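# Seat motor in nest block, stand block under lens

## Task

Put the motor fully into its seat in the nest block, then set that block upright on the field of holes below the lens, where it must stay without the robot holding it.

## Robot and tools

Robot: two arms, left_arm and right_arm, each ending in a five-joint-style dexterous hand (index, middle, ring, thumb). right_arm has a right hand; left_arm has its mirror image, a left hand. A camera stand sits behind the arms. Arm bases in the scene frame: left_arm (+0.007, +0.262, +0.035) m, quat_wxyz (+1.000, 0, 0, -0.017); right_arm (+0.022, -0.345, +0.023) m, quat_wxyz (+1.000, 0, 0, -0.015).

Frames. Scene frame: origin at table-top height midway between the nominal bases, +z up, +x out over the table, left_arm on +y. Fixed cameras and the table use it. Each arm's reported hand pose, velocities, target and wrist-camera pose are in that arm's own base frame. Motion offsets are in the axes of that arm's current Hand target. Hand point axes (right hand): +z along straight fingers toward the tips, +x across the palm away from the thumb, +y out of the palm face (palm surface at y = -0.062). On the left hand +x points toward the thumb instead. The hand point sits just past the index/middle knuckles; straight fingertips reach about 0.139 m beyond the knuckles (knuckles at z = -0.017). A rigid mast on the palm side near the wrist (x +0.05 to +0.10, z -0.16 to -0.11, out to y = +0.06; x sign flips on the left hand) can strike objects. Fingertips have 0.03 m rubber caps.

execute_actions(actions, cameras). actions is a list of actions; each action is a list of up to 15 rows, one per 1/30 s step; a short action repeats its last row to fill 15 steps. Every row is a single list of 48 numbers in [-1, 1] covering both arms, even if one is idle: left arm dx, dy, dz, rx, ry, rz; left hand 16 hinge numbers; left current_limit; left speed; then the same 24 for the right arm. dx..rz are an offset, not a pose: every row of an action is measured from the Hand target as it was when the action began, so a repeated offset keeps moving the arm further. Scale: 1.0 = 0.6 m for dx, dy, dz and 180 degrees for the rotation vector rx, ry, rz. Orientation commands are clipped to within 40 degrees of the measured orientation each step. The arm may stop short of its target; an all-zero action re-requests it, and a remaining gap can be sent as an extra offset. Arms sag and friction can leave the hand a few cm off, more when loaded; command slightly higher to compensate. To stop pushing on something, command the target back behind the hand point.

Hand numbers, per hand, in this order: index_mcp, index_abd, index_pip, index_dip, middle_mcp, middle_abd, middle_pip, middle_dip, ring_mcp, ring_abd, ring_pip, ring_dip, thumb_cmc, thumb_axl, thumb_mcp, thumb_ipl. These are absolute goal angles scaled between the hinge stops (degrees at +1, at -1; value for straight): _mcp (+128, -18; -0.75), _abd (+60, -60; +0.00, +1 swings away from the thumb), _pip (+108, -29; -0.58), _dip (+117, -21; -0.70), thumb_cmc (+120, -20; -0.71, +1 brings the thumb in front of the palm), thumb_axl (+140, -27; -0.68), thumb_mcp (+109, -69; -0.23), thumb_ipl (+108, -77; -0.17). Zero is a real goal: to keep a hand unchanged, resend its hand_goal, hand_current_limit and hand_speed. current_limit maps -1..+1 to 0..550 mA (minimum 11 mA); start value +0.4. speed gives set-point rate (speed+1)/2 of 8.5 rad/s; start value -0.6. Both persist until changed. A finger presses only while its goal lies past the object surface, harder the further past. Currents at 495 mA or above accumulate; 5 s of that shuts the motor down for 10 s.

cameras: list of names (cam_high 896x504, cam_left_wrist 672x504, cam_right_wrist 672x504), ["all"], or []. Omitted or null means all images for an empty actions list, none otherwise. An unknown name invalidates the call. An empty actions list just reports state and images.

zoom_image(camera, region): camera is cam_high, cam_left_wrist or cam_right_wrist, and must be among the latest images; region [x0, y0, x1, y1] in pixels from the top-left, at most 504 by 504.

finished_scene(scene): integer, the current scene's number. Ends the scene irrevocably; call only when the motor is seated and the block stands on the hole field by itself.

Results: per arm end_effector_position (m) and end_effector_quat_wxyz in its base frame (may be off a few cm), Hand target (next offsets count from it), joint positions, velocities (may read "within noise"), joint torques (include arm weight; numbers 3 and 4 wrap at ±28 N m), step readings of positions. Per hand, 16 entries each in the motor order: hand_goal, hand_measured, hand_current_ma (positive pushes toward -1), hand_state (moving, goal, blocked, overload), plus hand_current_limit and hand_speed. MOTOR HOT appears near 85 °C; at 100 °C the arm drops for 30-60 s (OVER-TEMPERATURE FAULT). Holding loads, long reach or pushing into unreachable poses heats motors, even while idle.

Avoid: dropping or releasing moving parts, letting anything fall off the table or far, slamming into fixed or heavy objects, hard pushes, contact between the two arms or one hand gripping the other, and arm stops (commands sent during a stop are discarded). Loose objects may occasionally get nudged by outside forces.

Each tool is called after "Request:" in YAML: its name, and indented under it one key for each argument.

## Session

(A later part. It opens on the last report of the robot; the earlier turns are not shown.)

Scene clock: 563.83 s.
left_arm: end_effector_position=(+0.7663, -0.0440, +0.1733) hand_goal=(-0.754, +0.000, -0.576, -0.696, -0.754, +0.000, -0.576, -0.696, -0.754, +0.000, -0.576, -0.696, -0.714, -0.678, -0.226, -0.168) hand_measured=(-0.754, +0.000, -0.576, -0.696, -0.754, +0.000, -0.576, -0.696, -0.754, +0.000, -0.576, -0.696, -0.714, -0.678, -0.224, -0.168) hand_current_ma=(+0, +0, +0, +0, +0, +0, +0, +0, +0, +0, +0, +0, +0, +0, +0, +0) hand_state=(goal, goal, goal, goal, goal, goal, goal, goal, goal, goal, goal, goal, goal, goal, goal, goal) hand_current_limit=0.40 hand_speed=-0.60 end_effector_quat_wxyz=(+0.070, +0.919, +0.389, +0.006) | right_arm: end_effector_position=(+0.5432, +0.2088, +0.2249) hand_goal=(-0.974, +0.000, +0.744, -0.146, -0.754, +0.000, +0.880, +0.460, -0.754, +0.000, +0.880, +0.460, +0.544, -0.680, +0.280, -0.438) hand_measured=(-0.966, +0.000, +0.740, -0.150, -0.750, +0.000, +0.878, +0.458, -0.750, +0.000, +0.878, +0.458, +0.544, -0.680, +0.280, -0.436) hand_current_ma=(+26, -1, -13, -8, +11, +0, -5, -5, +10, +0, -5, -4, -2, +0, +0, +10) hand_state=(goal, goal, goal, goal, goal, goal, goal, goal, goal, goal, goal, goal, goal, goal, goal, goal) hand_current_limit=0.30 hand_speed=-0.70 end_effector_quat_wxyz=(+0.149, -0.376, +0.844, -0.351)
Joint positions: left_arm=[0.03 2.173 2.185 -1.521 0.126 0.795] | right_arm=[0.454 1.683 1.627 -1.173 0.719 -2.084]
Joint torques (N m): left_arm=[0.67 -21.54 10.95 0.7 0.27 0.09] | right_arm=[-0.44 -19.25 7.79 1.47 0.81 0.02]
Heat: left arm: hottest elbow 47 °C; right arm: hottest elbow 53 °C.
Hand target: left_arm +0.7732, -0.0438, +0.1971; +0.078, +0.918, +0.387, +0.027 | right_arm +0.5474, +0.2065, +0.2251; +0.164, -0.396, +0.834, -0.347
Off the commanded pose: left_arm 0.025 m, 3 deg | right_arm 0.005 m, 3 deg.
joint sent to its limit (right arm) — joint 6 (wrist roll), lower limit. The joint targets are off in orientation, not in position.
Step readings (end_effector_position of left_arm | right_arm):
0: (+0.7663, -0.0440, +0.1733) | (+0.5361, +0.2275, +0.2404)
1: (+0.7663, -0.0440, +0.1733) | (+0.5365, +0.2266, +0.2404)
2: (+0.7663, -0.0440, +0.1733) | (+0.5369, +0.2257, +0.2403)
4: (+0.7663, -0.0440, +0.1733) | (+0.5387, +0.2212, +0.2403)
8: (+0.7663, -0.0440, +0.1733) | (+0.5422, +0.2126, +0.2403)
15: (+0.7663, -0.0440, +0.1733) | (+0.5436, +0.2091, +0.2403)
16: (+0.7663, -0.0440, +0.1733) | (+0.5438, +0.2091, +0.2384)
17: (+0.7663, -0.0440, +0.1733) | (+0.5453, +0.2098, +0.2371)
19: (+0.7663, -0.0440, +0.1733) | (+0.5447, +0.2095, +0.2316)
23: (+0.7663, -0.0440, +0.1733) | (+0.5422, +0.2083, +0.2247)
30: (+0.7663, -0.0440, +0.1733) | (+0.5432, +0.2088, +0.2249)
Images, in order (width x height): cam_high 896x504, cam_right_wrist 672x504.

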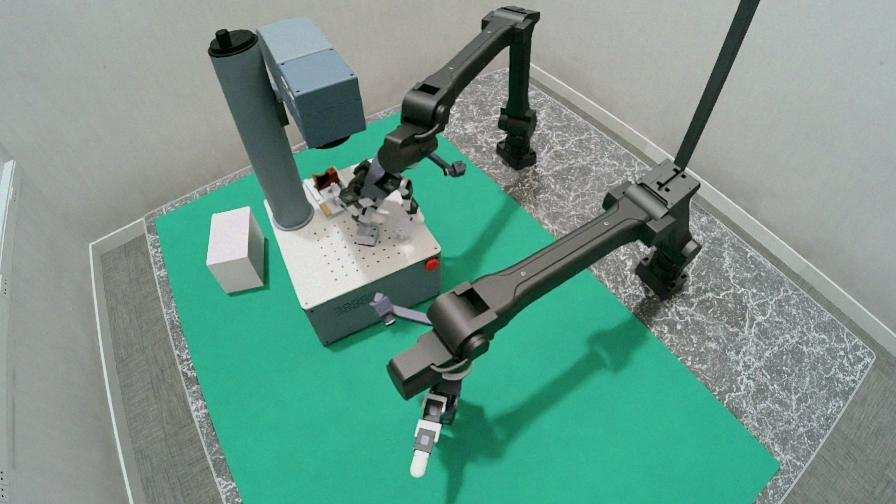

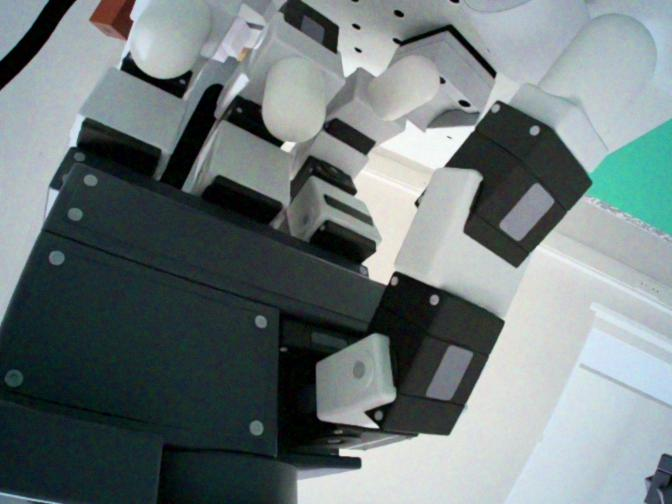

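Request:
execute_actions:
  actions:
    - [[0,0,0,0,0,0,-0.754,0,-0.576,-0.696,-0.754,0,-0.576,-0.696,-0.754,0,-0.576,-0.696,-0.714,-0.678,-0.226,-0.168,0.4,-0.6,0,0.0354,0.0258,0,0,0,-0.973,0,0.745,-0.145,-0.754,0,0.88,0.46,-0.754,0,0.88,0.46,0.545,-0.68,0.281,-0.438,0.3,-0.7]]
  cameras: ["cam_high", "cam_right_wrist"]

Request:
zoom_image:
  camera: "cam_high"
  region: [370, 195, 440, 250]

Scene clock: 566.60 s.
left_arm: end_effector_position=(+0.7663, -0.0440, +0.1733) hand_goal=(-0.754, +0.000, -0.576, -0.696, -0.754, +0.000, -0.576, -0.696, -0.754, +0.000, -0.576, -0.696, -0.714, -0.678, -0.226, -0.168) hand_measured=(-0.754, +0.000, -0.576, -0.696, -0.754, +0.000, -0.576, -0.696, -0.754, +0.000, -0.576, -0.696, -0.714, -0.678, -0.224, -0.168) hand_current_ma=(+0, +0, +0, +0, +0, +0, +0, +0, +0, +0, +0, +0, +0, +0, +0, +0) hand_state=(goal, goal, goal, goal, goal, goal, goal, goal, goal, goal, goal, goal, goal, goal, goal, goal) hand_current_limit=0.40 hand_speed=-0.60 end_effector_quat_wxyz=(+0.070, +0.919, +0.389, +0.006) | right_arm: end_effector_position=(+0.5450, +0.2078, +0.2159) hand_goal=(-0.974, +0.000, +0.744, -0.146, -0.754, +0.000, +0.880, +0.460, -0.754, +0.000, +0.880, +0.460, +0.544, -0.680, +0.280, -0.438) hand_measured=(-0.984, -0.004, +0.760, -0.138, -0.750, +0.000, +0.878, +0.458, -0.750, +0.000, +0.878, +0.458, +0.544, -0.680, +0.280, -0.436) hand_current_ma=(-30, -11, +54, +21, +13, +0, -5, -5, +11, +0, -5, -4, -1, +0, +0, +10) hand_state=(goal, goal, goal, goal, goal, goal, goal, goal, goal, goal, goal, goal, goal, goal, goal, goal) hand_current_limit=0.30 hand_speed=-0.70 end_effector_quat_wxyz=(+0.163, -0.368, +0.844, -0.355)
Joint positions: left_arm=[0.03 2.173 2.185 -1.521 0.126 0.795] | right_arm=[0.454 1.667 1.576 -1.106 0.728 -2.083]
Joint torques (N m): left_arm=[0.56 -21.6 10.96 0.69 0.28 0.09] | right_arm=[0.15 -17.61 6.58 1.5 0.39 0.01]
Heat: left arm: hottest elbow 47 °C; right arm: hottest elbow 53 °C.
Hand target: left_arm +0.7732, -0.0438, +0.1971; +0.078, +0.918, +0.387, +0.027 | right_arm +0.5443, +0.2091, +0.1992; +0.164, -0.396, +0.834, -0.347
Off the commanded pose: left_arm 0.025 m, 3 deg | right_arm 0.017 m, 3 deg.
joint sent to its limit (right arm) — joint 6 (wrist roll), lower limit. The joint targets are off in orientation, not in position.
Step readings (end_effector_position of left_arm | right_arm):
0: (+0.7663, -0.0440, +0.1733) | (+0.5432, +0.2088, +0.2249)
1: (+0.7663, -0.0440, +0.1733) | (+0.5434, +0.2089, +0.2220)
2: (+0.7663, -0.0440, +0.1733) | (+0.5449, +0.2095, +0.2206)
4: (+0.7663, -0.0440, +0.1733) | (+0.5449, +0.2081, +0.2162)
8: (+0.7663, -0.0440, +0.1733) | (+0.5449, +0.2078, +0.2159)
15: (+0.7663, -0.0440, +0.1733) | (+0.5450, +0.2078, +0.2159)
Images, in order (width x height): cam_high 896x504, cam_right_wrist 672x504.

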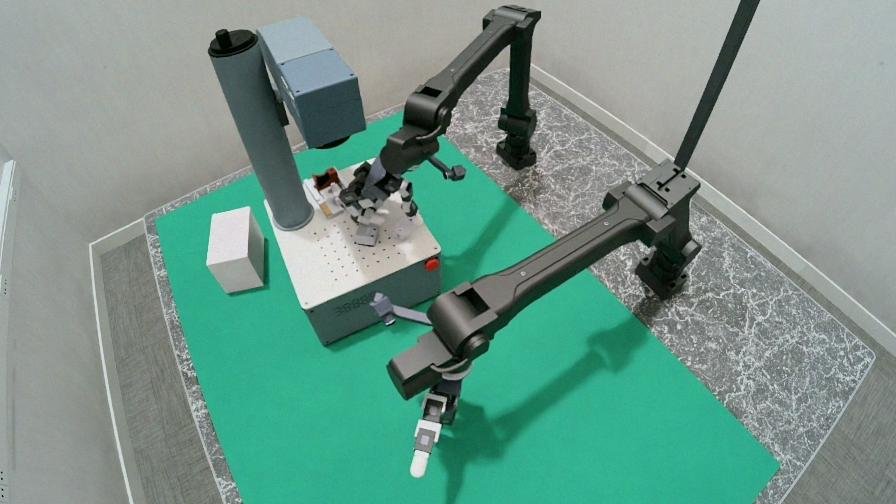

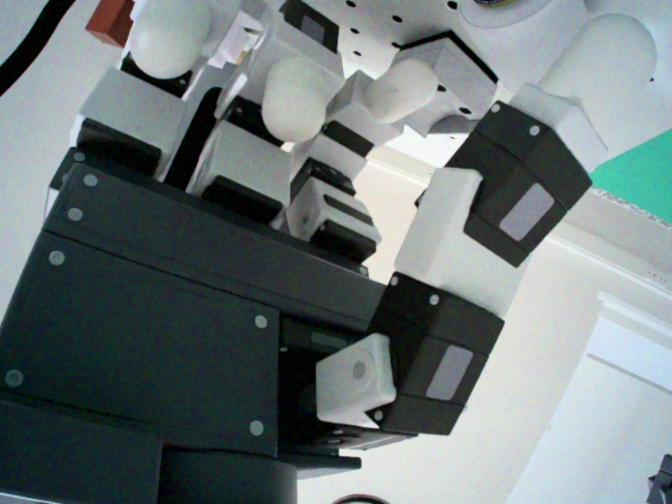

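Scaled by 7.200 from the camera's 896x504 image, which has a finer 1280x720 frame.

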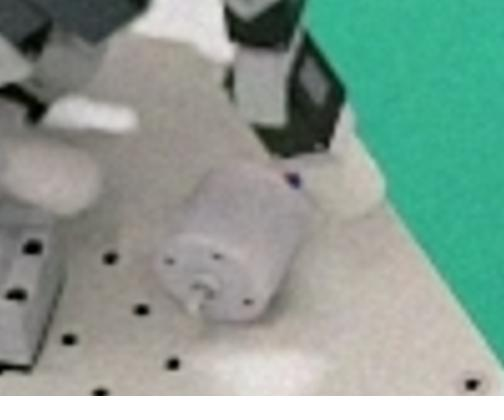

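Request:
execute_actions:
  actions:
    - [[0,0,0,0,0,0,-0.754,0,-0.576,-0.696,-0.754,0,-0.576,-0.696,-0.754,0,-0.576,-0.696,-0.714,-0.678,-0.226,-0.168,0.4,-0.6,0,-0.0355,-0.0352,0,0,0,-0.973,0,0.745,-0.145,-0.754,0,0.88,0.46,-0.754,0,0.88,0.46,0.545,-0.68,0.281,-0.438,0.3,-0.7]]
    - [[0,0,0,0,0,0,-0.754,0,-0.576,-0.696,-0.754,0,-0.576,-0.696,-0.754,0,-0.576,-0.696,-0.714,-0.678,-0.226,-0.168,0.4,-0.6,0,0.0118,0.0117,0,0,0,-0.88,0,0.745,-0.145,-0.754,0,0.88,0.46,-0.754,0,0.88,0.46,0.545,-0.68,0.281,-0.438,0.3,-0.6]]
    - [[0,0,0,0,0,0,-0.754,0,-0.576,-0.696,-0.754,0,-0.576,-0.696,-0.754,0,-0.576,-0.696,-0.714,-0.678,-0.226,-0.168,0.4,-0.6,0,0.0237,0.0235,0,0,0,-0.88,0,0.745,-0.145,-0.754,0,0.88,0.46,-0.754,0,0.88,0.46,0.545,-0.68,0.281,-0.438,0.3,-0.7]]
  cameras: ["cam_high", "cam_right_wrist"]

Request:
zoom_image:
  camera: "cam_high"
  region: [360, 195, 430, 250]

Scene clock: 571.87 s.
left_arm: end_effector_position=(+0.7663, -0.0440, +0.1733) hand_goal=(-0.754, +0.000, -0.576, -0.696, -0.754, +0.000, -0.576, -0.696, -0.754, +0.000, -0.576, -0.696, -0.714, -0.678, -0.226, -0.168) hand_measured=(-0.754, +0.000, -0.576, -0.696, -0.754, +0.000, -0.576, -0.696, -0.754, +0.000, -0.576, -0.696, -0.714, -0.678, -0.224, -0.168) hand_current_ma=(+0, +0, +0, +0, +0, +0, +0, +0, +0, +0, +0, +0, +0, +0, +0, +0) hand_state=(goal, goal, goal, goal, goal, goal, goal, goal, goal, goal, goal, goal, goal, goal, goal, goal) hand_current_limit=0.40 hand_speed=-0.60 end_effector_quat_wxyz=(+0.070, +0.919, +0.389, +0.006) | right_arm: end_effector_position=(+0.5464, +0.2079, +0.2170) hand_goal=(-0.880, +0.000, +0.744, -0.146, -0.754, +0.000, +0.880, +0.460, -0.754, +0.000, +0.880, +0.460, +0.544, -0.680, +0.280, -0.438) hand_measured=(-0.936, +0.000, +0.738, -0.144, -0.750, +0.000, +0.878, +0.458, -0.750, +0.000, +0.878, +0.458, +0.544, -0.680, +0.280, -0.436) hand_current_ma=(-235, +1, -19, +6, +13, +0, -5, -5, +11, +0, -5, -4, -1, +0, +0, +10) hand_state=(blocked, goal, goal, goal, goal, goal, goal, goal, goal, goal, goal, goal, goal, goal, goal, goal) hand_current_limit=0.30 hand_speed=-0.70 end_effector_quat_wxyz=(+0.166, -0.364, +0.845, -0.356)
Joint positions: left_arm=[0.03 2.173 2.185 -1.521 0.126 0.795] | right_arm=[0.454 1.666 1.576 -1.103 0.732 -2.076]
Joint torques (N m): left_arm=[0.62 -21.54 10.96 0.69 0.27 0.08] | right_arm=[0.15 -17.61 6.54 1.4 0.24 -0.06]
Heat: left arm: hottest elbow 47 °C; right arm: hottest elbow 52 °C.
Hand target: left_arm +0.7732, -0.0438, +0.1971; +0.078, +0.918, +0.387, +0.027 | right_arm +0.5443, +0.2090, +0.1991; +0.164, -0.396, +0.834, -0.347
Off the commanded pose: left_arm 0.025 m, 3 deg | right_arm 0.018 m, 4 deg.
joint sent to its limit (right arm) — joint 6 (wrist roll), lower limit. The joint targets are off in orientation, not in position.
Step readings (end_effector_position of left_arm | right_arm):
0: (+0.7663, -0.0440, +0.1733) | (+0.5450, +0.2078, +0.2159)
1: (+0.7663, -0.0440, +0.1733) | (+0.5441, +0.2074, +0.2162)
2: (+0.7663, -0.0440, +0.1733) | (+0.5425, +0.2067, +0.2168)
4: (+0.7663, -0.0440, +0.1733) | (+0.5400, +0.2054, +0.2172)
8: (+0.7663, -0.0440, +0.1733) | (+0.5388, +0.2048, +0.2173)
15: (+0.7663, -0.0440, +0.1733) | (+0.5386, +0.2048, +0.2173)
16: (+0.7663, -0.0440, +0.1733) | (+0.5386, +0.2048, +0.2173)
17: (+0.7663, -0.0440, +0.1733) | (+0.5387, +0.2048, +0.2173)
19: (+0.7663, -0.0440, +0.1733) | (+0.5394, +0.2047, +0.2175)
23: (+0.7663, -0.0440, +0.1733) | (+0.5397, +0.2047, +0.2177)
30: (+0.7663, -0.0440, +0.1733) | (+0.5398, +0.2048, +0.2177)
31: (+0.7663, -0.0440, +0.1733) | (+0.5409, +0.2053, +0.2176)
32: (+0.7663, -0.0440, +0.1733) | (+0.5432, +0.2065, +0.2175)
34: (+0.7663, -0.0440, +0.1733) | (+0.5460, +0.2078, +0.2173)
38: (+0.7663, -0.0440, +0.1733) | (+0.5464, +0.2079, +0.2170)
45: (+0.7663, -0.0440, +0.1733) | (+0.5464, +0.2079, +0.2170)
Images, in order (width x height): cam_high 896x504, cam_right_wrist 672x504.

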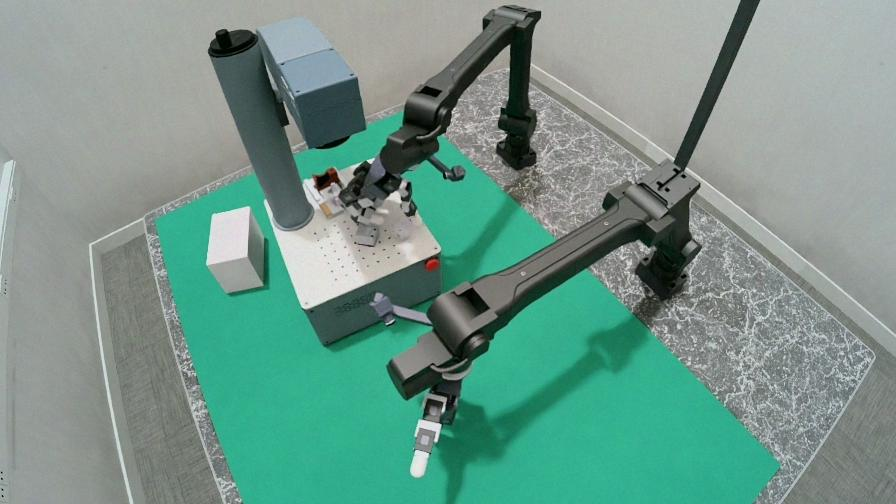

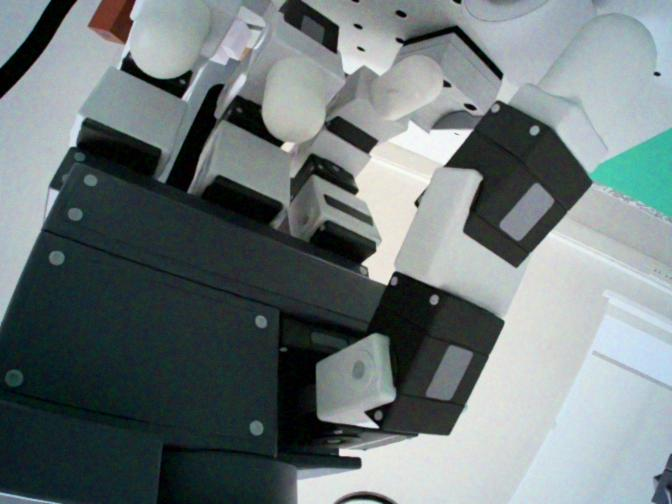

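Scaled by 7.200 from the camera's 896x504 image, which has a finer 1280x720 frame.

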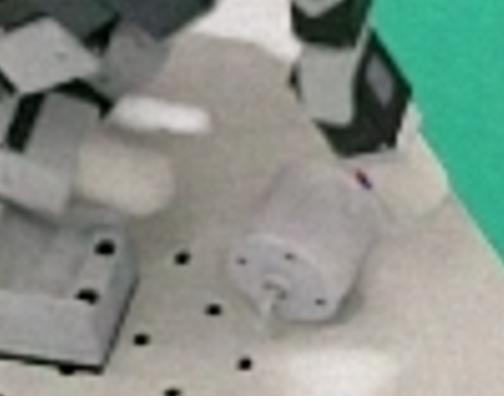

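Request:
execute_actions:
  actions:
    - [[0,0,0,0,0,0,-0.754,0,-0.576,-0.696,-0.754,0,-0.576,-0.696,-0.754,0,-0.576,-0.696,-0.714,-0.678,-0.226,-0.168,0.4,-0.6,0,-0.075,-0.0743,0,0,0,-0.95,0,0.745,-0.145,-0.754,0,0.88,0.46,-0.754,0,0.88,0.46,0.545,-0.68,0.281,-0.438,0.3,-0.7]]
    - [[0,0,0,0,0,0,-0.754,0,-0.576,-0.696,-0.754,0,-0.576,-0.696,-0.754,0,-0.576,-0.696,-0.714,-0.678,-0.226,-0.168,0.4,-0.6,-0.003,0.012,-0.012,0,0.0746,0.0746,-0.95,0,0.745,-0.145,-0.754,0,0.88,0.46,-0.754,0,0.88,0.46,0.545,-0.68,0.281,-0.438,0.3,-0.7]]
  cameras: ["cam_high"]

Request:
zoom_image:
  camera: "cam_high"
  region: [360, 180, 430, 250]

Scene clock: 589.33 s.
left_arm: end_effector_position=(+0.7663, -0.0440, +0.1733) hand_goal=(-0.754, +0.000, -0.576, -0.696, -0.754, +0.000, -0.576, -0.696, -0.754, +0.000, -0.576, -0.696, -0.714, -0.678, -0.226, -0.168) hand_measured=(-0.754, +0.000, -0.576, -0.696, -0.754, +0.000, -0.576, -0.696, -0.754, +0.000, -0.576, -0.696, -0.714, -0.678, -0.224, -0.168) hand_current_ma=(+0, +0, +0, +0, +0, +0, +0, +0, +0, +0, +0, +0, +0, +0, +0, +0) hand_state=(goal, goal, goal, goal, goal, goal, goal, goal, goal, goal, goal, goal, goal, goal, goal, goal) hand_current_limit=0.40 hand_speed=-0.60 end_effector_quat_wxyz=(+0.070, +0.919, +0.389, +0.006) | right_arm: end_effector_position=(+0.5290, +0.2041, +0.2473) hand_goal=(-0.950, +0.000, +0.744, -0.146, -0.754, +0.000, +0.880, +0.460, -0.754, +0.000, +0.880, +0.460, +0.544, -0.680, +0.280, -0.438) hand_measured=(-0.942, +0.000, +0.738, -0.144, -0.748, +0.000, +0.878, +0.458, -0.750, +0.000, +0.878, +0.458, +0.544, -0.680, +0.280, -0.436) hand_current_ma=(+22, +0, -15, +5, +15, +0, -5, -5, +13, +0, -5, -4, -2, -1, -1, +9) hand_state=(goal, goal, goal, goal, goal, goal, goal, goal, goal, goal, goal, goal, goal, goal, goal, goal) hand_current_limit=0.30 hand_speed=-0.70 end_effector_quat_wxyz=(+0.088, -0.257, +0.887, -0.373)
Joint positions: left_arm=[0.03 2.173 2.185 -1.521 0.126 0.795] | right_arm=[0.478 1.757 1.795 -1.573 0.787 -1.671]
Joint torques (N m): left_arm=[0.67 -21.6 10.95 0.72 0.28 0.09] | right_arm=[1.32 -18.84 11.28 -0.05 0.87 0.11]
Heat: left arm: hottest elbow 47 °C; right arm: hottest elbow 50 °C.
Hand target: left_arm +0.7732, -0.0438, +0.1971; +0.078, +0.918, +0.387, +0.027 | right_arm +0.5376, +0.2169, +0.2625; +0.105, -0.253, +0.888, -0.369
Off the commanded pose: left_arm 0.025 m, 3 deg | right_arm 0.022 m, 2 deg.
Step readings (end_effector_position of left_arm | right_arm):
0: (+0.7663, -0.0440, +0.1733) | (+0.5464, +0.2079, +0.2170)
1: (+0.7663, -0.0440, +0.1733) | (+0.5447, +0.2071, +0.2198)
2: (+0.7663, -0.0440, +0.1733) | (+0.5413, +0.2060, +0.2227)
4: (+0.7663, -0.0440, +0.1733) | (+0.5362, +0.2048, +0.2305)
8: (+0.7663, -0.0440, +0.1733) | (+0.5370, +0.2051, +0.2422)
15: (+0.7663, -0.0440, +0.1733) | (+0.5357, +0.2048, +0.2429)
16: (+0.7663, -0.0440, +0.1733) | (+0.5343, +0.2020, +0.2442)
17: (+0.7663, -0.0440, +0.1733) | (+0.5315, +0.1985, +0.2459)
19: (+0.7663, -0.0440, +0.1733) | (+0.5243, +0.1951, +0.2489)
23: (+0.7663, -0.0440, +0.1733) | (+0.5242, +0.2000, +0.2523)
30: (+0.7663, -0.0440, +0.1733) | (+0.5272, +0.2033, +0.2465)
Images, in order (width x height): cam_high 896x504.

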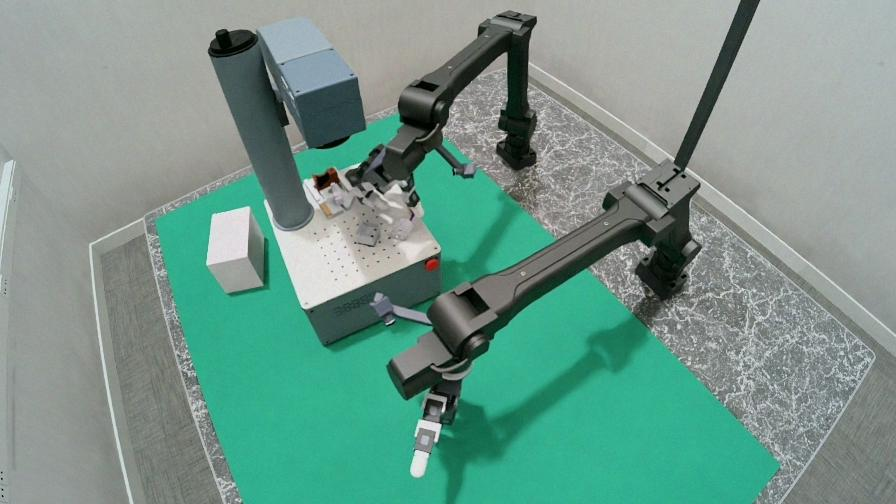

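Scaled by 7.200 from the camera's 896x504 image, which has a finer 1280x720 frame.

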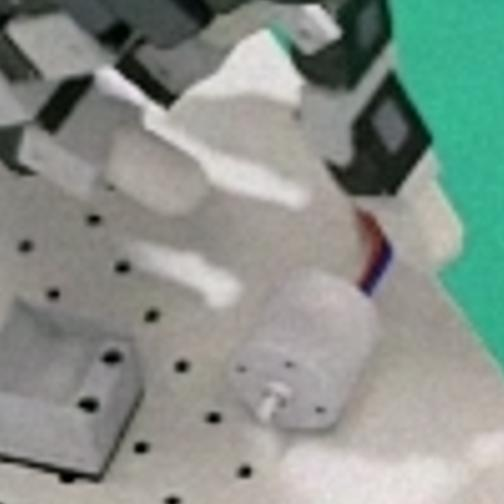

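Request:
execute_actions:
  actions:
    - [[0,0,0,0,0,0,-0.754,0,-0.576,-0.696,-0.754,0,-0.576,-0.696,-0.754,0,-0.576,-0.696,-0.714,-0.678,-0.226,-0.168,0.4,-0.6,-0.0167,0.0307,0.0164,0,0,0,-0.95,0,0.745,-0.145,-0.754,0,0.88,0.46,-0.754,0,0.88,0.46,0.545,-0.68,0.281,-0.438,0.3,-0.7]]
  cameras: ["cam_high"]

Request:
zoom_image:
  camera: "cam_high"
  region: [360, 180, 430, 250]

Scene clock: 593.50 s.
left_arm: end_effector_position=(+0.7663, -0.0440, +0.1733) hand_goal=(-0.754, +0.000, -0.576, -0.696, -0.754, +0.000, -0.576, -0.696, -0.754, +0.000, -0.576, -0.696, -0.714, -0.678, -0.226, -0.168) hand_measured=(-0.754, +0.000, -0.576, -0.696, -0.754, +0.000, -0.576, -0.696, -0.754, +0.000, -0.576, -0.696, -0.714, -0.678, -0.224, -0.168) hand_current_ma=(+0, +0, +0, +0, +0, +0, +0, +0, +0, +0, +0, +0, +0, +0, +0, +0) hand_state=(goal, goal, goal, goal, goal, goal, goal, goal, goal, goal, goal, goal, goal, goal, goal, goal) hand_current_limit=0.40 hand_speed=-0.60 end_effector_quat_wxyz=(+0.070, +0.919, +0.389, +0.006) | right_arm: end_effector_position=(+0.5323, +0.2131, +0.2302) hand_goal=(-0.950, +0.000, +0.744, -0.146, -0.754, +0.000, +0.880, +0.460, -0.754, +0.000, +0.880, +0.460, +0.544, -0.680, +0.280, -0.438) hand_measured=(-0.942, +0.000, +0.738, -0.144, -0.748, +0.000, +0.878, +0.458, -0.750, +0.000, +0.878, +0.458, +0.544, -0.680, +0.280, -0.436) hand_current_ma=(+22, +0, -15, +5, +15, +0, -5, -5, +13, +0, -5, -4, -2, -1, -1, +9) hand_state=(goal, goal, goal, goal, goal, goal, goal, goal, goal, goal, goal, goal, goal, goal, goal, goal) hand_current_limit=0.30 hand_speed=-0.70 end_effector_quat_wxyz=(+0.082, -0.258, +0.887, -0.375)
Joint positions: left_arm=[0.03 2.173 2.185 -1.521 0.126 0.795] | right_arm=[0.49 1.789 1.795 -1.568 0.787 -1.652]
Joint torques (N m): left_arm=[0.56 -21.42 10.95 0.68 0.27 0.09] | right_arm=[1.32 -19.55 10.36 0.73 0.92 0.09]
Heat: left arm: hottest elbow 47 °C; right arm: hottest elbow 51 °C.
Hand target: left_arm +0.7732, -0.0438, +0.1971; +0.078, +0.918, +0.387, +0.027 | right_arm +0.5430, +0.2273, +0.2425; +0.105, -0.252, +0.888, -0.369
Off the commanded pose: left_arm 0.025 m, 3 deg | right_arm 0.022 m, 3 deg.
Step readings (end_effector_position of left_arm | right_arm):
0: (+0.7663, -0.0440, +0.1733) | (+0.5291, +0.2041, +0.2473)
1: (+0.7663, -0.0440, +0.1733) | (+0.5293, +0.2049, +0.2465)
2: (+0.7663, -0.0440, +0.1733) | (+0.5292, +0.2070, +0.2460)
4: (+0.7663, -0.0440, +0.1733) | (+0.5302, +0.2087, +0.2430)
8: (+0.7663, -0.0440, +0.1733) | (+0.5313, +0.2124, +0.2347)
15: (+0.7663, -0.0440, +0.1733) | (+0.5322, +0.2131, +0.2302)
Images, in order (width x height): cam_high 896x504.

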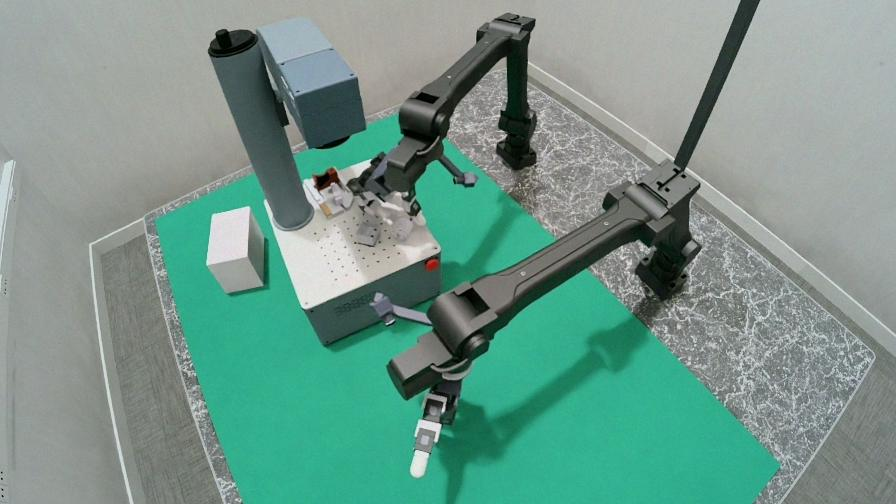

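Scaled by 7.200 from the camera's 896x504 image, which has a finer 1280x720 frame.

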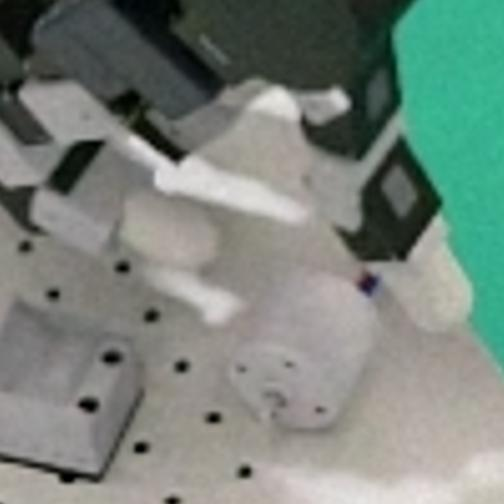

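Request:
execute_actions:
  actions:
    - [[0,0,0,0,0,0,-0.754,0,-0.576,-0.696,-0.754,0,-0.576,-0.696,-0.754,0,-0.576,-0.696,-0.714,-0.678,-0.226,-0.168,0.4,-0.6,0,0.063,0.0625,0,0,0,-0.95,0,0.745,-0.145,-0.754,0,0.88,0.46,-0.754,0,0.88,0.46,0.545,-0.68,0.281,-0.438,0.3,-0.7]]
  cameras: ["cam_high", "cam_right_wrist"]

Request:
zoom_image:
  camera: "cam_high"
  region: [360, 180, 430, 250]

Scene clock: 596.13 s.
left_arm: end_effector_position=(+0.7663, -0.0440, +0.1733) hand_goal=(-0.754, +0.000, -0.576, -0.696, -0.754, +0.000, -0.576, -0.696, -0.754, +0.000, -0.576, -0.696, -0.714, -0.678, -0.226, -0.168) hand_measured=(-0.754, +0.000, -0.576, -0.696, -0.754, +0.000, -0.576, -0.696, -0.754, +0.000, -0.576, -0.696, -0.714, -0.678, -0.224, -0.168) hand_current_ma=(+0, +0, +0, +0, +0, +0, +0, +0, +0, +0, +0, +0, +0, +0, +0, +0) hand_state=(goal, goal, goal, goal, goal, goal, goal, goal, goal, goal, goal, goal, goal, goal, goal, goal) hand_current_limit=0.40 hand_speed=-0.60 end_effector_quat_wxyz=(+0.070, +0.919, +0.389, +0.006) | right_arm: end_effector_position=(+0.5425, +0.2177, +0.1912) hand_goal=(-0.950, +0.000, +0.744, -0.146, -0.754, +0.000, +0.880, +0.460, -0.754, +0.000, +0.880, +0.460, +0.544, -0.680, +0.280, -0.438) hand_measured=(-0.942, +0.000, +0.746, -0.144, -0.748, +0.000, +0.886, +0.458, -0.750, +0.000, +0.878, +0.458, +0.544, -0.680, +0.280, -0.436) hand_current_ma=(+26, +0, +4, +6, +15, +0, +14, -5, +14, +0, -5, -4, +0, -1, +0, +9) hand_state=(goal, goal, goal, goal, goal, goal, goal, goal, goal, goal, goal, goal, goal, goal, goal, goal) hand_current_limit=0.30 hand_speed=-0.70 end_effector_quat_wxyz=(+0.098, -0.250, +0.888, -0.373)
Joint positions: left_arm=[0.03 2.173 2.185 -1.521 0.126 0.795] | right_arm=[0.49 1.8 1.706 -1.434 0.791 -1.648]
Joint torques (N m): left_arm=[0.56 -21.54 10.96 0.7 0.27 0.09] | right_arm=[1.32 -20.13 7.36 0.92 0.76 0.07]
Heat: left arm: hottest elbow 47 °C; right arm: hottest elbow 51 °C.
Hand target: left_arm +0.7732, -0.0438, +0.1971; +0.078, +0.918, +0.387, +0.027 | right_arm +0.5430, +0.2273, +0.1891; +0.105, -0.253, +0.888, -0.369
Off the commanded pose: left_arm 0.025 m, 3 deg | right_arm 0.010 m, 1 deg.
Step readings (end_effector_position of left_arm | right_arm):
0: (+0.7663, -0.0440, +0.1733) | (+0.5323, +0.2131, +0.2302)
1: (+0.7663, -0.0440, +0.1733) | (+0.5336, +0.2136, +0.2261)
2: (+0.7663, -0.0440, +0.1733) | (+0.5378, +0.2155, +0.2236)
4: (+0.7663, -0.0440, +0.1733) | (+0.5405, +0.2169, +0.2121)
8: (+0.7663, -0.0440, +0.1733) | (+0.5414, +0.2177, +0.1928)
15: (+0.7663, -0.0440, +0.1733) | (+0.5425, +0.2177, +0.1912)
Images, in order (width x height): cam_high 896x504, cam_right_wrist 672x504.

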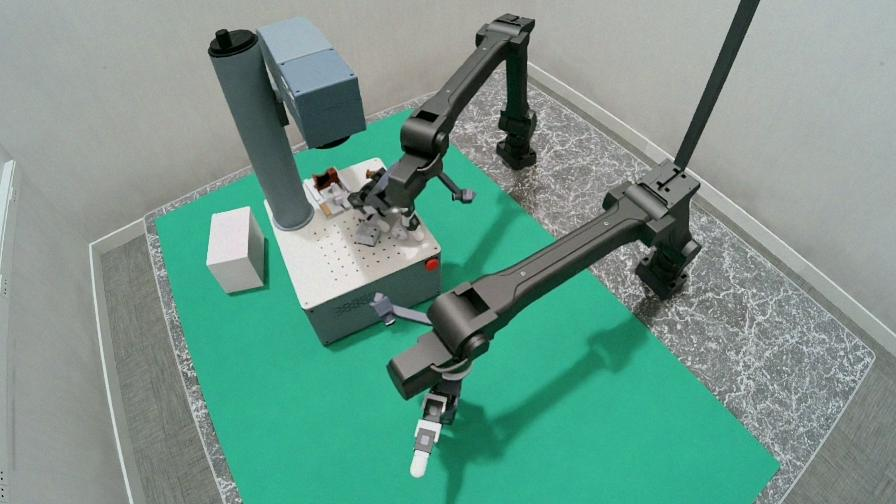

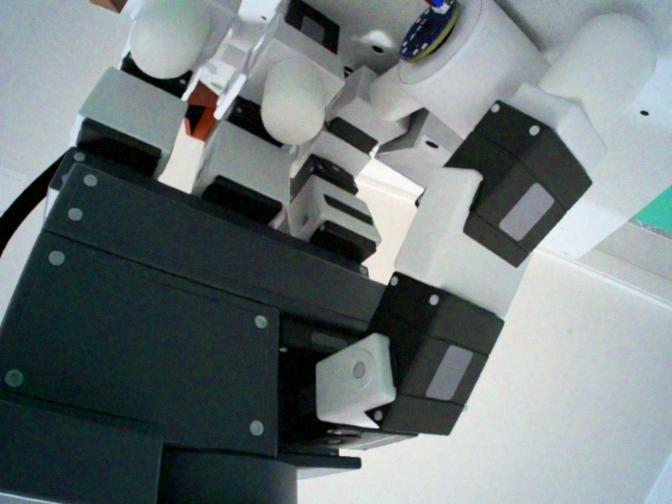

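Scaled by 7.200 from the camera's 896x504 image, which has a finer 1280x720 frame.

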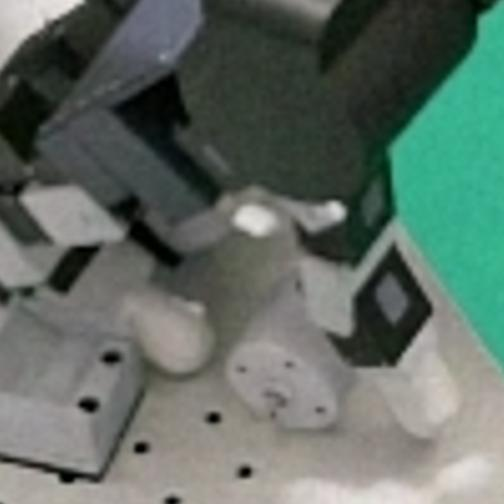

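Request:
execute_actions:
  actions:
    - [[0,0,0,0,0,0,-0.754,0,-0.576,-0.696,-0.754,0,-0.576,-0.696,-0.754,0,-0.576,-0.696,-0.714,-0.678,-0.226,-0.168,0.4,-0.6,0.0083,-0.008,-0.008,0,0,0,-0.9,0,0.745,-0.145,-0.754,0,0.88,0.46,-0.754,0,0.88,0.46,0.545,-0.68,0.281,-0.33,0.3,-0.8]]
  cameras: ["cam_high", "cam_right_wrist"]

Request:
zoom_image:
  camera: "cam_right_wrist"
  region: [340, 0, 672, 249]

Scene clock: 600.40 s.
left_arm: end_effector_position=(+0.7663, -0.0440, +0.1733) hand_goal=(-0.754, +0.000, -0.576, -0.696, -0.754, +0.000, -0.576, -0.696, -0.754, +0.000, -0.576, -0.696, -0.714, -0.678, -0.226, -0.168) hand_measured=(-0.754, +0.000, -0.576, -0.696, -0.754, +0.000, -0.576, -0.696, -0.754, +0.000, -0.576, -0.696, -0.714, -0.678, -0.224, -0.168) hand_current_ma=(+0, +0, +0, +0, +0, +0, +0, +0, +0, +0, +0, +0, +0, +0, +0, +0) hand_state=(goal, goal, goal, goal, goal, goal, goal, goal, goal, goal, goal, goal, goal, goal, goal, goal) hand_current_limit=0.40 hand_speed=-0.60 end_effector_quat_wxyz=(+0.070, +0.919, +0.389, +0.006) | right_arm: end_effector_position=(+0.5424, +0.2177, +0.1918) hand_goal=(-0.900, +0.000, +0.744, -0.146, -0.754, +0.000, +0.880, +0.460, -0.754, +0.000, +0.880, +0.460, +0.544, -0.680, +0.280, -0.330) hand_measured=(-0.902, +0.000, +0.744, -0.144, -0.748, +0.000, +0.882, +0.458, -0.750, +0.000, +0.878, +0.458, +0.544, -0.680, +0.280, -0.332) hand_current_ma=(-5, +0, +0, +5, +15, +0, +6, -5, +14, +0, -5, -4, +0, -1, +0, -7) hand_state=(goal, goal, goal, goal, goal, goal, goal, goal, goal, goal, goal, goal, goal, goal, goal, goal) hand_current_limit=0.30 hand_speed=-0.80 end_effector_quat_wxyz=(+0.098, -0.250, +0.888, -0.373)
Joint positions: left_arm=[0.03 2.173 2.185 -1.521 0.126 0.795] | right_arm=[0.49 1.799 1.706 -1.434 0.791 -1.648]
Joint torques (N m): left_arm=[0.62 -21.36 10.97 0.68 0.27 0.1] | right_arm=[1.32 -21.3 7.13 0.51 0.78 0.06]
Heat: left arm: hottest elbow 47 °C; right arm: hottest elbow 50 °C.
Hand target: left_arm +0.7732, -0.0438, +0.1971; +0.078, +0.918, +0.387, +0.027 | right_arm +0.5388, +0.2247, +0.1960; +0.105, -0.252, +0.888, -0.369
Off the commanded pose: left_arm 0.025 m, 3 deg | right_arm 0.009 m, 1 deg.
Step readings (end_effector_position of left_arm | right_arm):
0: (+0.7663, -0.0440, +0.1733) | (+0.5425, +0.2177, +0.1912)
1: (+0.7663, -0.0440, +0.1733) | (+0.5425, +0.2177, +0.1914)
2: (+0.7663, -0.0440, +0.1733) | (+0.5425, +0.2177, +0.1917)
4: (+0.7663, -0.0440, +0.1733) | (+0.5425, +0.2178, +0.1916)
8: (+0.7663, -0.0440, +0.1733) | (+0.5424, +0.2177, +0.1918)
15: (+0.7663, -0.0440, +0.1733) | (+0.5424, +0.2177, +0.1918)
Images, in order (width x height): cam_high 896x504, cam_right_wrist 672x504.

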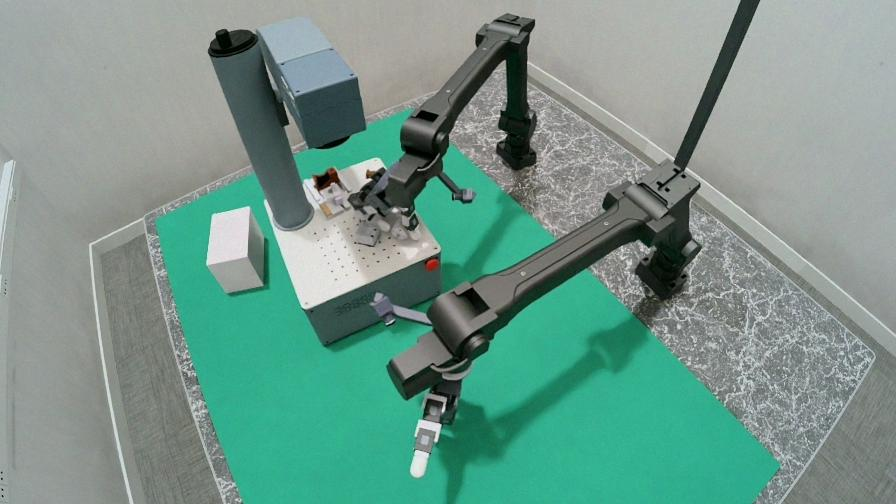

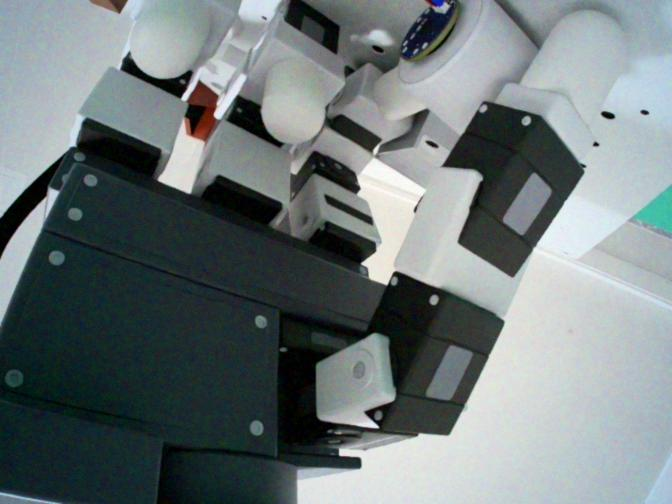

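Scaled by 1.518 from the camera's 672x504 image, which has a finer 960x720 frame.

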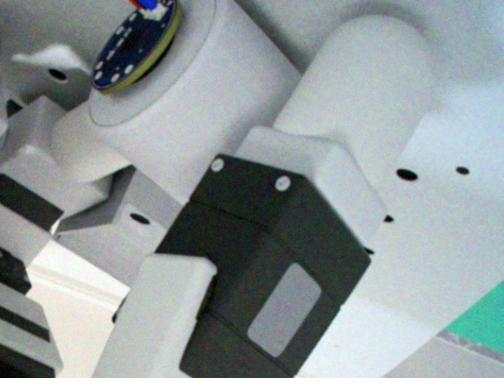

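Request:
execute_actions:
  actions:
    - [[0,0,0,0,0,0,-0.754,0,-0.576,-0.696,-0.754,0,-0.576,-0.696,-0.754,0,-0.576,-0.696,-0.714,-0.678,-0.226,-0.168,0.4,-0.6,0.01,0,0,0,0,0,-0.9,0,0.745,-0.145,-0.754,0,0.88,0.46,-0.754,0,0.88,0.46,0.545,-0.68,0.281,-0.33,0.3,-0.8]]
  cameras: ["cam_high", "cam_right_wrist"]

Request:
zoom_image:
  camera: "cam_right_wrist"
  region: [340, 0, 672, 249]

Request:
zoom_image:
  camera: "cam_high"
  region: [360, 180, 430, 250]

Scene clock: 602.93 s.
left_arm: end_effector_position=(+0.7663, -0.0440, +0.1733) hand_goal=(-0.754, +0.000, -0.576, -0.696, -0.754, +0.000, -0.576, -0.696, -0.754, +0.000, -0.576, -0.696, -0.714, -0.678, -0.226, -0.168) hand_measured=(-0.754, +0.000, -0.576, -0.696, -0.754, +0.000, -0.576, -0.696, -0.754, +0.000, -0.576, -0.696, -0.714, -0.678, -0.224, -0.168) hand_current_ma=(+0, +0, +0, +0, +0, +0, +0, +0, +0, +0, +0, +0, +0, +0, +0, +0) hand_state=(goal, goal, goal, goal, goal, goal, goal, goal, goal, goal, goal, goal, goal, goal, goal, goal) hand_current_limit=0.40 hand_speed=-0.60 end_effector_quat_wxyz=(+0.070, +0.919, +0.389, +0.006) | right_arm: end_effector_position=(+0.5373, +0.2153, +0.1928) hand_goal=(-0.900, +0.000, +0.744, -0.146, -0.754, +0.000, +0.880, +0.460, -0.754, +0.000, +0.880, +0.460, +0.544, -0.680, +0.280, -0.330) hand_measured=(-0.896, +0.000, +0.744, -0.144, -0.748, +0.000, +0.880, +0.458, -0.750, +0.000, +0.878, +0.458, +0.544, -0.680, +0.280, -0.332) hand_current_ma=(+9, +0, +0, +5, +15, -1, +2, -5, +14, +0, -5, -4, +0, -1, +0, -7) hand_state=(goal, goal, goal, goal, goal, goal, goal, goal, goal, goal, goal, goal, goal, goal, goal, goal) hand_current_limit=0.30 hand_speed=-0.80 end_effector_quat_wxyz=(+0.098, -0.250, +0.888, -0.372)
Joint positions: left_arm=[0.03 2.173 2.185 -1.521 0.126 0.795] | right_arm=[0.49 1.783 1.687 -1.431 0.789 -1.648]
Joint torques (N m): left_arm=[0.73 -21.54 10.95 0.69 0.27 0.08] | right_arm=[1.26 -21.19 6.84 0.64 0.85 0.05]
Heat: left arm: hottest elbow 47 °C; right arm: hottest elbow 50 °C.
Hand target: left_arm +0.7732, -0.0438, +0.1971; +0.078, +0.918, +0.387, +0.027 | right_arm +0.5337, +0.2215, +0.1959; +0.105, -0.253, +0.888, -0.369
Off the commanded pose: left_arm 0.025 m, 3 deg | right_arm 0.008 m, 1 deg.
Step readings (end_effector_position of left_arm | right_arm):
0: (+0.7663, -0.0440, +0.1733) | (+0.5424, +0.2177, +0.1918)
1: (+0.7663, -0.0440, +0.1733) | (+0.5420, +0.2175, +0.1915)
2: (+0.7663, -0.0440, +0.1733) | (+0.5411, +0.2170, +0.1914)
4: (+0.7663, -0.0440, +0.1733) | (+0.5390, +0.2160, +0.1921)
8: (+0.7663, -0.0440, +0.1733) | (+0.5374, +0.2153, +0.1928)
15: (+0.7663, -0.0440, +0.1733) | (+0.5373, +0.2153, +0.1928)
Images, in order (width x height): cam_high 896x504, cam_right_wrist 672x504.

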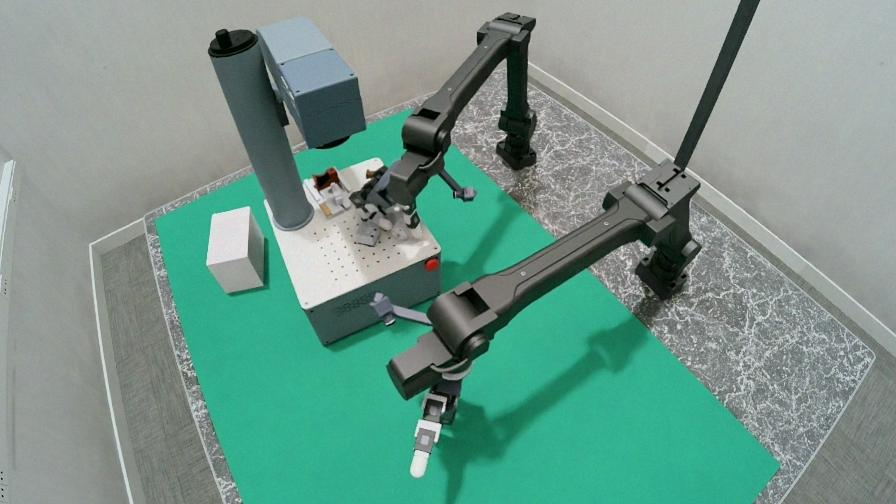

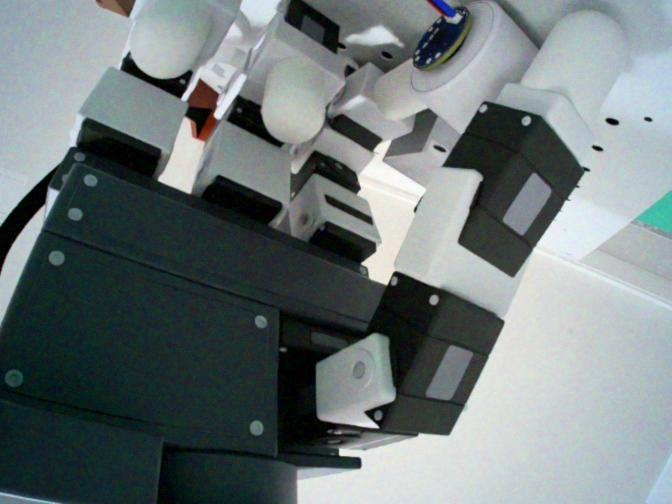

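Scaled by 1.518 from the camera's 672x504 image, which has a finer 960x720 frame.

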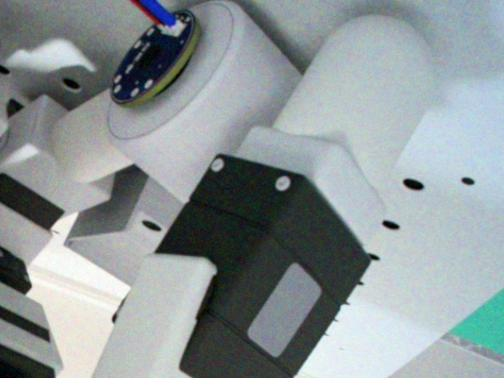

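Scaled by 7.200 from the camera's 896x504 image, which has a finer 1280x720 frame.

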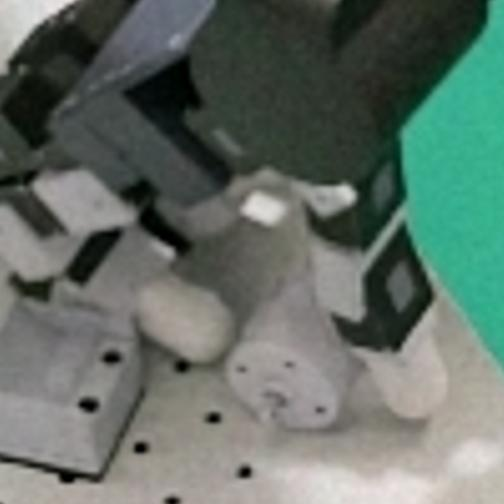

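Request:
execute_actions:
  actions:
    - [[0,0,0,0,0,0,-0.754,0,-0.576,-0.696,-0.754,0,-0.576,-0.696,-0.754,0,-0.576,-0.696,-0.714,-0.678,-0.226,-0.168,0.4,-0.6,0,0,0,0,0,0,-0.82,0,0.745,-0.145,-0.754,0,0.88,0.46,-0.754,0,0.88,0.46,0.545,-0.68,0.281,-0.2,0.3,-0.85]]
    - [[0,0,0,0,0,0,-0.754,0,-0.576,-0.696,-0.754,0,-0.576,-0.696,-0.754,0,-0.576,-0.696,-0.714,-0.678,-0.226,-0.168,0.4,-0.6,0,0,0,0,0,0,-0.7,0,0.745,-0.145,-0.754,0,0.88,0.46,-0.754,0,0.88,0.46,0.545,-0.68,0.281,-0.07,0.45,-0.85]]
  cameras: ["cam_high", "cam_right_wrist"]

Request:
zoom_image:
  camera: "cam_right_wrist"
  region: [340, 0, 672, 249]

Request:
zoom_image:
  camera: "cam_high"
  region: [360, 180, 430, 250]

Scene clock: 606.23 s.
left_arm: end_effector_position=(+0.7663, -0.0440, +0.1733) hand_goal=(-0.754, +0.000, -0.576, -0.696, -0.754, +0.000, -0.576, -0.696, -0.754, +0.000, -0.576, -0.696, -0.714, -0.678, -0.226, -0.168) hand_measured=(-0.754, +0.000, -0.576, -0.696, -0.754, +0.000, -0.576, -0.696, -0.754, +0.000, -0.576, -0.696, -0.714, -0.678, -0.224, -0.168) hand_current_ma=(+0, +0, +0, +0, +0, +0, +0, +0, +0, +0, +0, +0, +0, +0, +0, +0) hand_state=(goal, goal, goal, goal, goal, goal, goal, goal, goal, goal, goal, goal, goal, goal, goal, goal) hand_current_limit=0.40 hand_speed=-0.60 end_effector_quat_wxyz=(+0.070, +0.919, +0.389, +0.006) | right_arm: end_effector_position=(+0.5373, +0.2150, +0.1952) hand_goal=(-0.700, +0.000, +0.744, -0.146, -0.754, +0.000, +0.880, +0.460, -0.754, +0.000, +0.880, +0.460, +0.544, -0.680, +0.280, -0.070) hand_measured=(-0.806, +0.000, +0.720, -0.152, -0.748, +0.000, +0.880, +0.458, -0.750, +0.000, +0.878, +0.458, +0.548, -0.680, +0.240, -0.124) hand_current_ma=(-399, +0, -80, -20, +15, -1, +2, -5, +14, +0, -5, -4, +10, +2, -200, -291) hand_state=(blocked, goal, blocked, goal, goal, goal, goal, goal, goal, goal, goal, goal, goal, goal, blocked, blocked) hand_current_limit=0.45 hand_speed=-0.85 end_effector_quat_wxyz=(+0.100, -0.249, +0.889, -0.372)
Joint positions: left_arm=[0.03 2.173 2.185 -1.521 0.126 0.795] | right_arm=[0.49 1.779 1.687 -1.431 0.79 -1.647]
Joint torques (N m): left_arm=[0.5 -21.54 10.93 0.73 0.28 0.09] | right_arm=[1.26 -20.72 6.9 0.64 0.79 0.04]
Heat: left arm: hottest elbow 47 °C; right arm: hottest elbow 50 °C.
Hand target: left_arm +0.7732, -0.0438, +0.1971; +0.078, +0.918, +0.387, +0.027 | right_arm +0.5337, +0.2215, +0.1960; +0.105, -0.252, +0.888, -0.369
Off the commanded pose: left_arm 0.025 m, 3 deg | right_arm 0.007 m, 1 deg.
Step readings (end_effector_position of left_arm | right_arm):
0: (+0.7663, -0.0440, +0.1733) | (+0.5373, +0.2153, +0.1928)
1: (+0.7663, -0.0440, +0.1733) | (+0.5373, +0.2153, +0.1928)
2: (+0.7663, -0.0440, +0.1733) | (+0.5373, +0.2153, +0.1928)
4: (+0.7663, -0.0440, +0.1733) | (+0.5373, +0.2153, +0.1930)
8: (+0.7663, -0.0440, +0.1733) | (+0.5372, +0.2152, +0.1945)
15: (+0.7663, -0.0440, +0.1733) | (+0.5372, +0.2152, +0.1947)
16: (+0.7663, -0.0440, +0.1733) | (+0.5372, +0.2152, +0.1947)
17: (+0.7663, -0.0440, +0.1733) | (+0.5372, +0.2152, +0.1947)
19: (+0.7663, -0.0440, +0.1733) | (+0.5372, +0.2152, +0.1947)
23: (+0.7663, -0.0440, +0.1733) | (+0.5373, +0.2150, +0.1952)
30: (+0.7663, -0.0440, +0.1733) | (+0.5373, +0.2150, +0.1952)
Images, in order (width x height): cam_high 896x504, cam_right_wrist 672x504.

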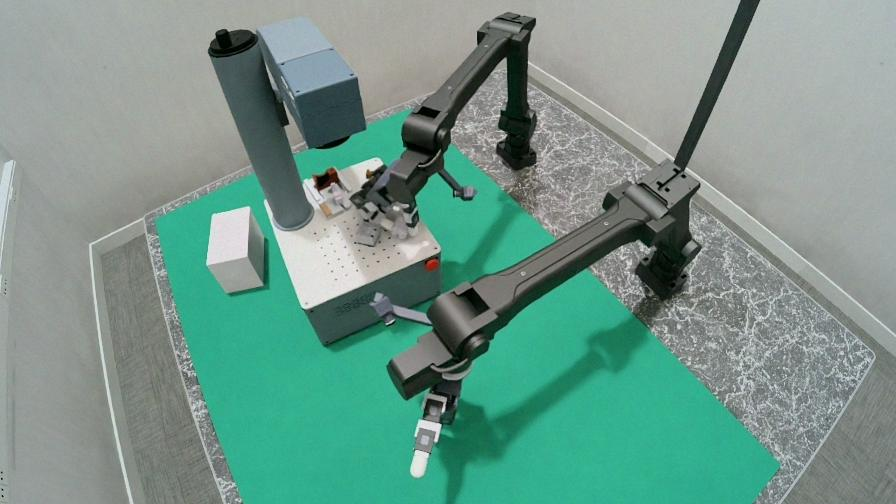

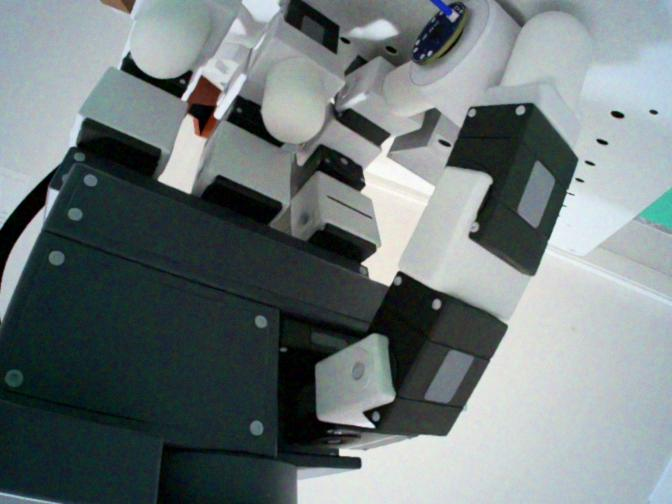

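Scaled by 1.518 from the camera's 672x504 image, which has a finer 960x720 frame.

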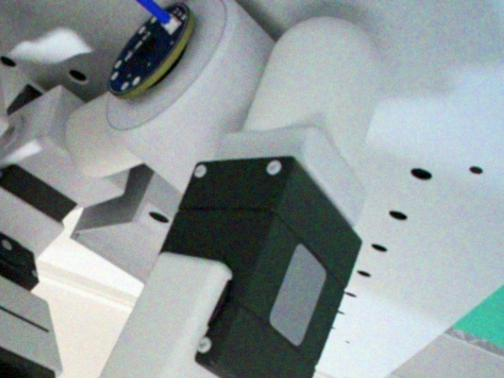

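Scaled by 7.200 from the camera's 896x504 image, which has a finer 1280x720 frame.

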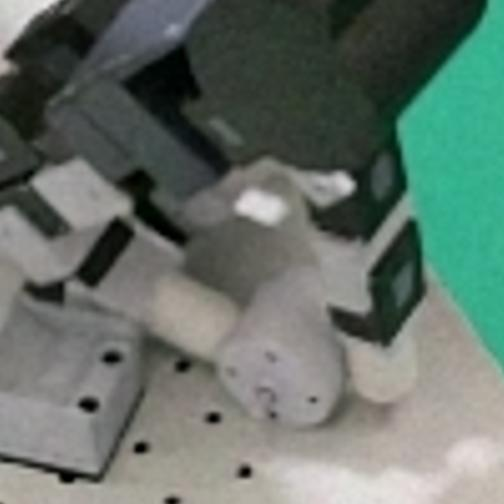

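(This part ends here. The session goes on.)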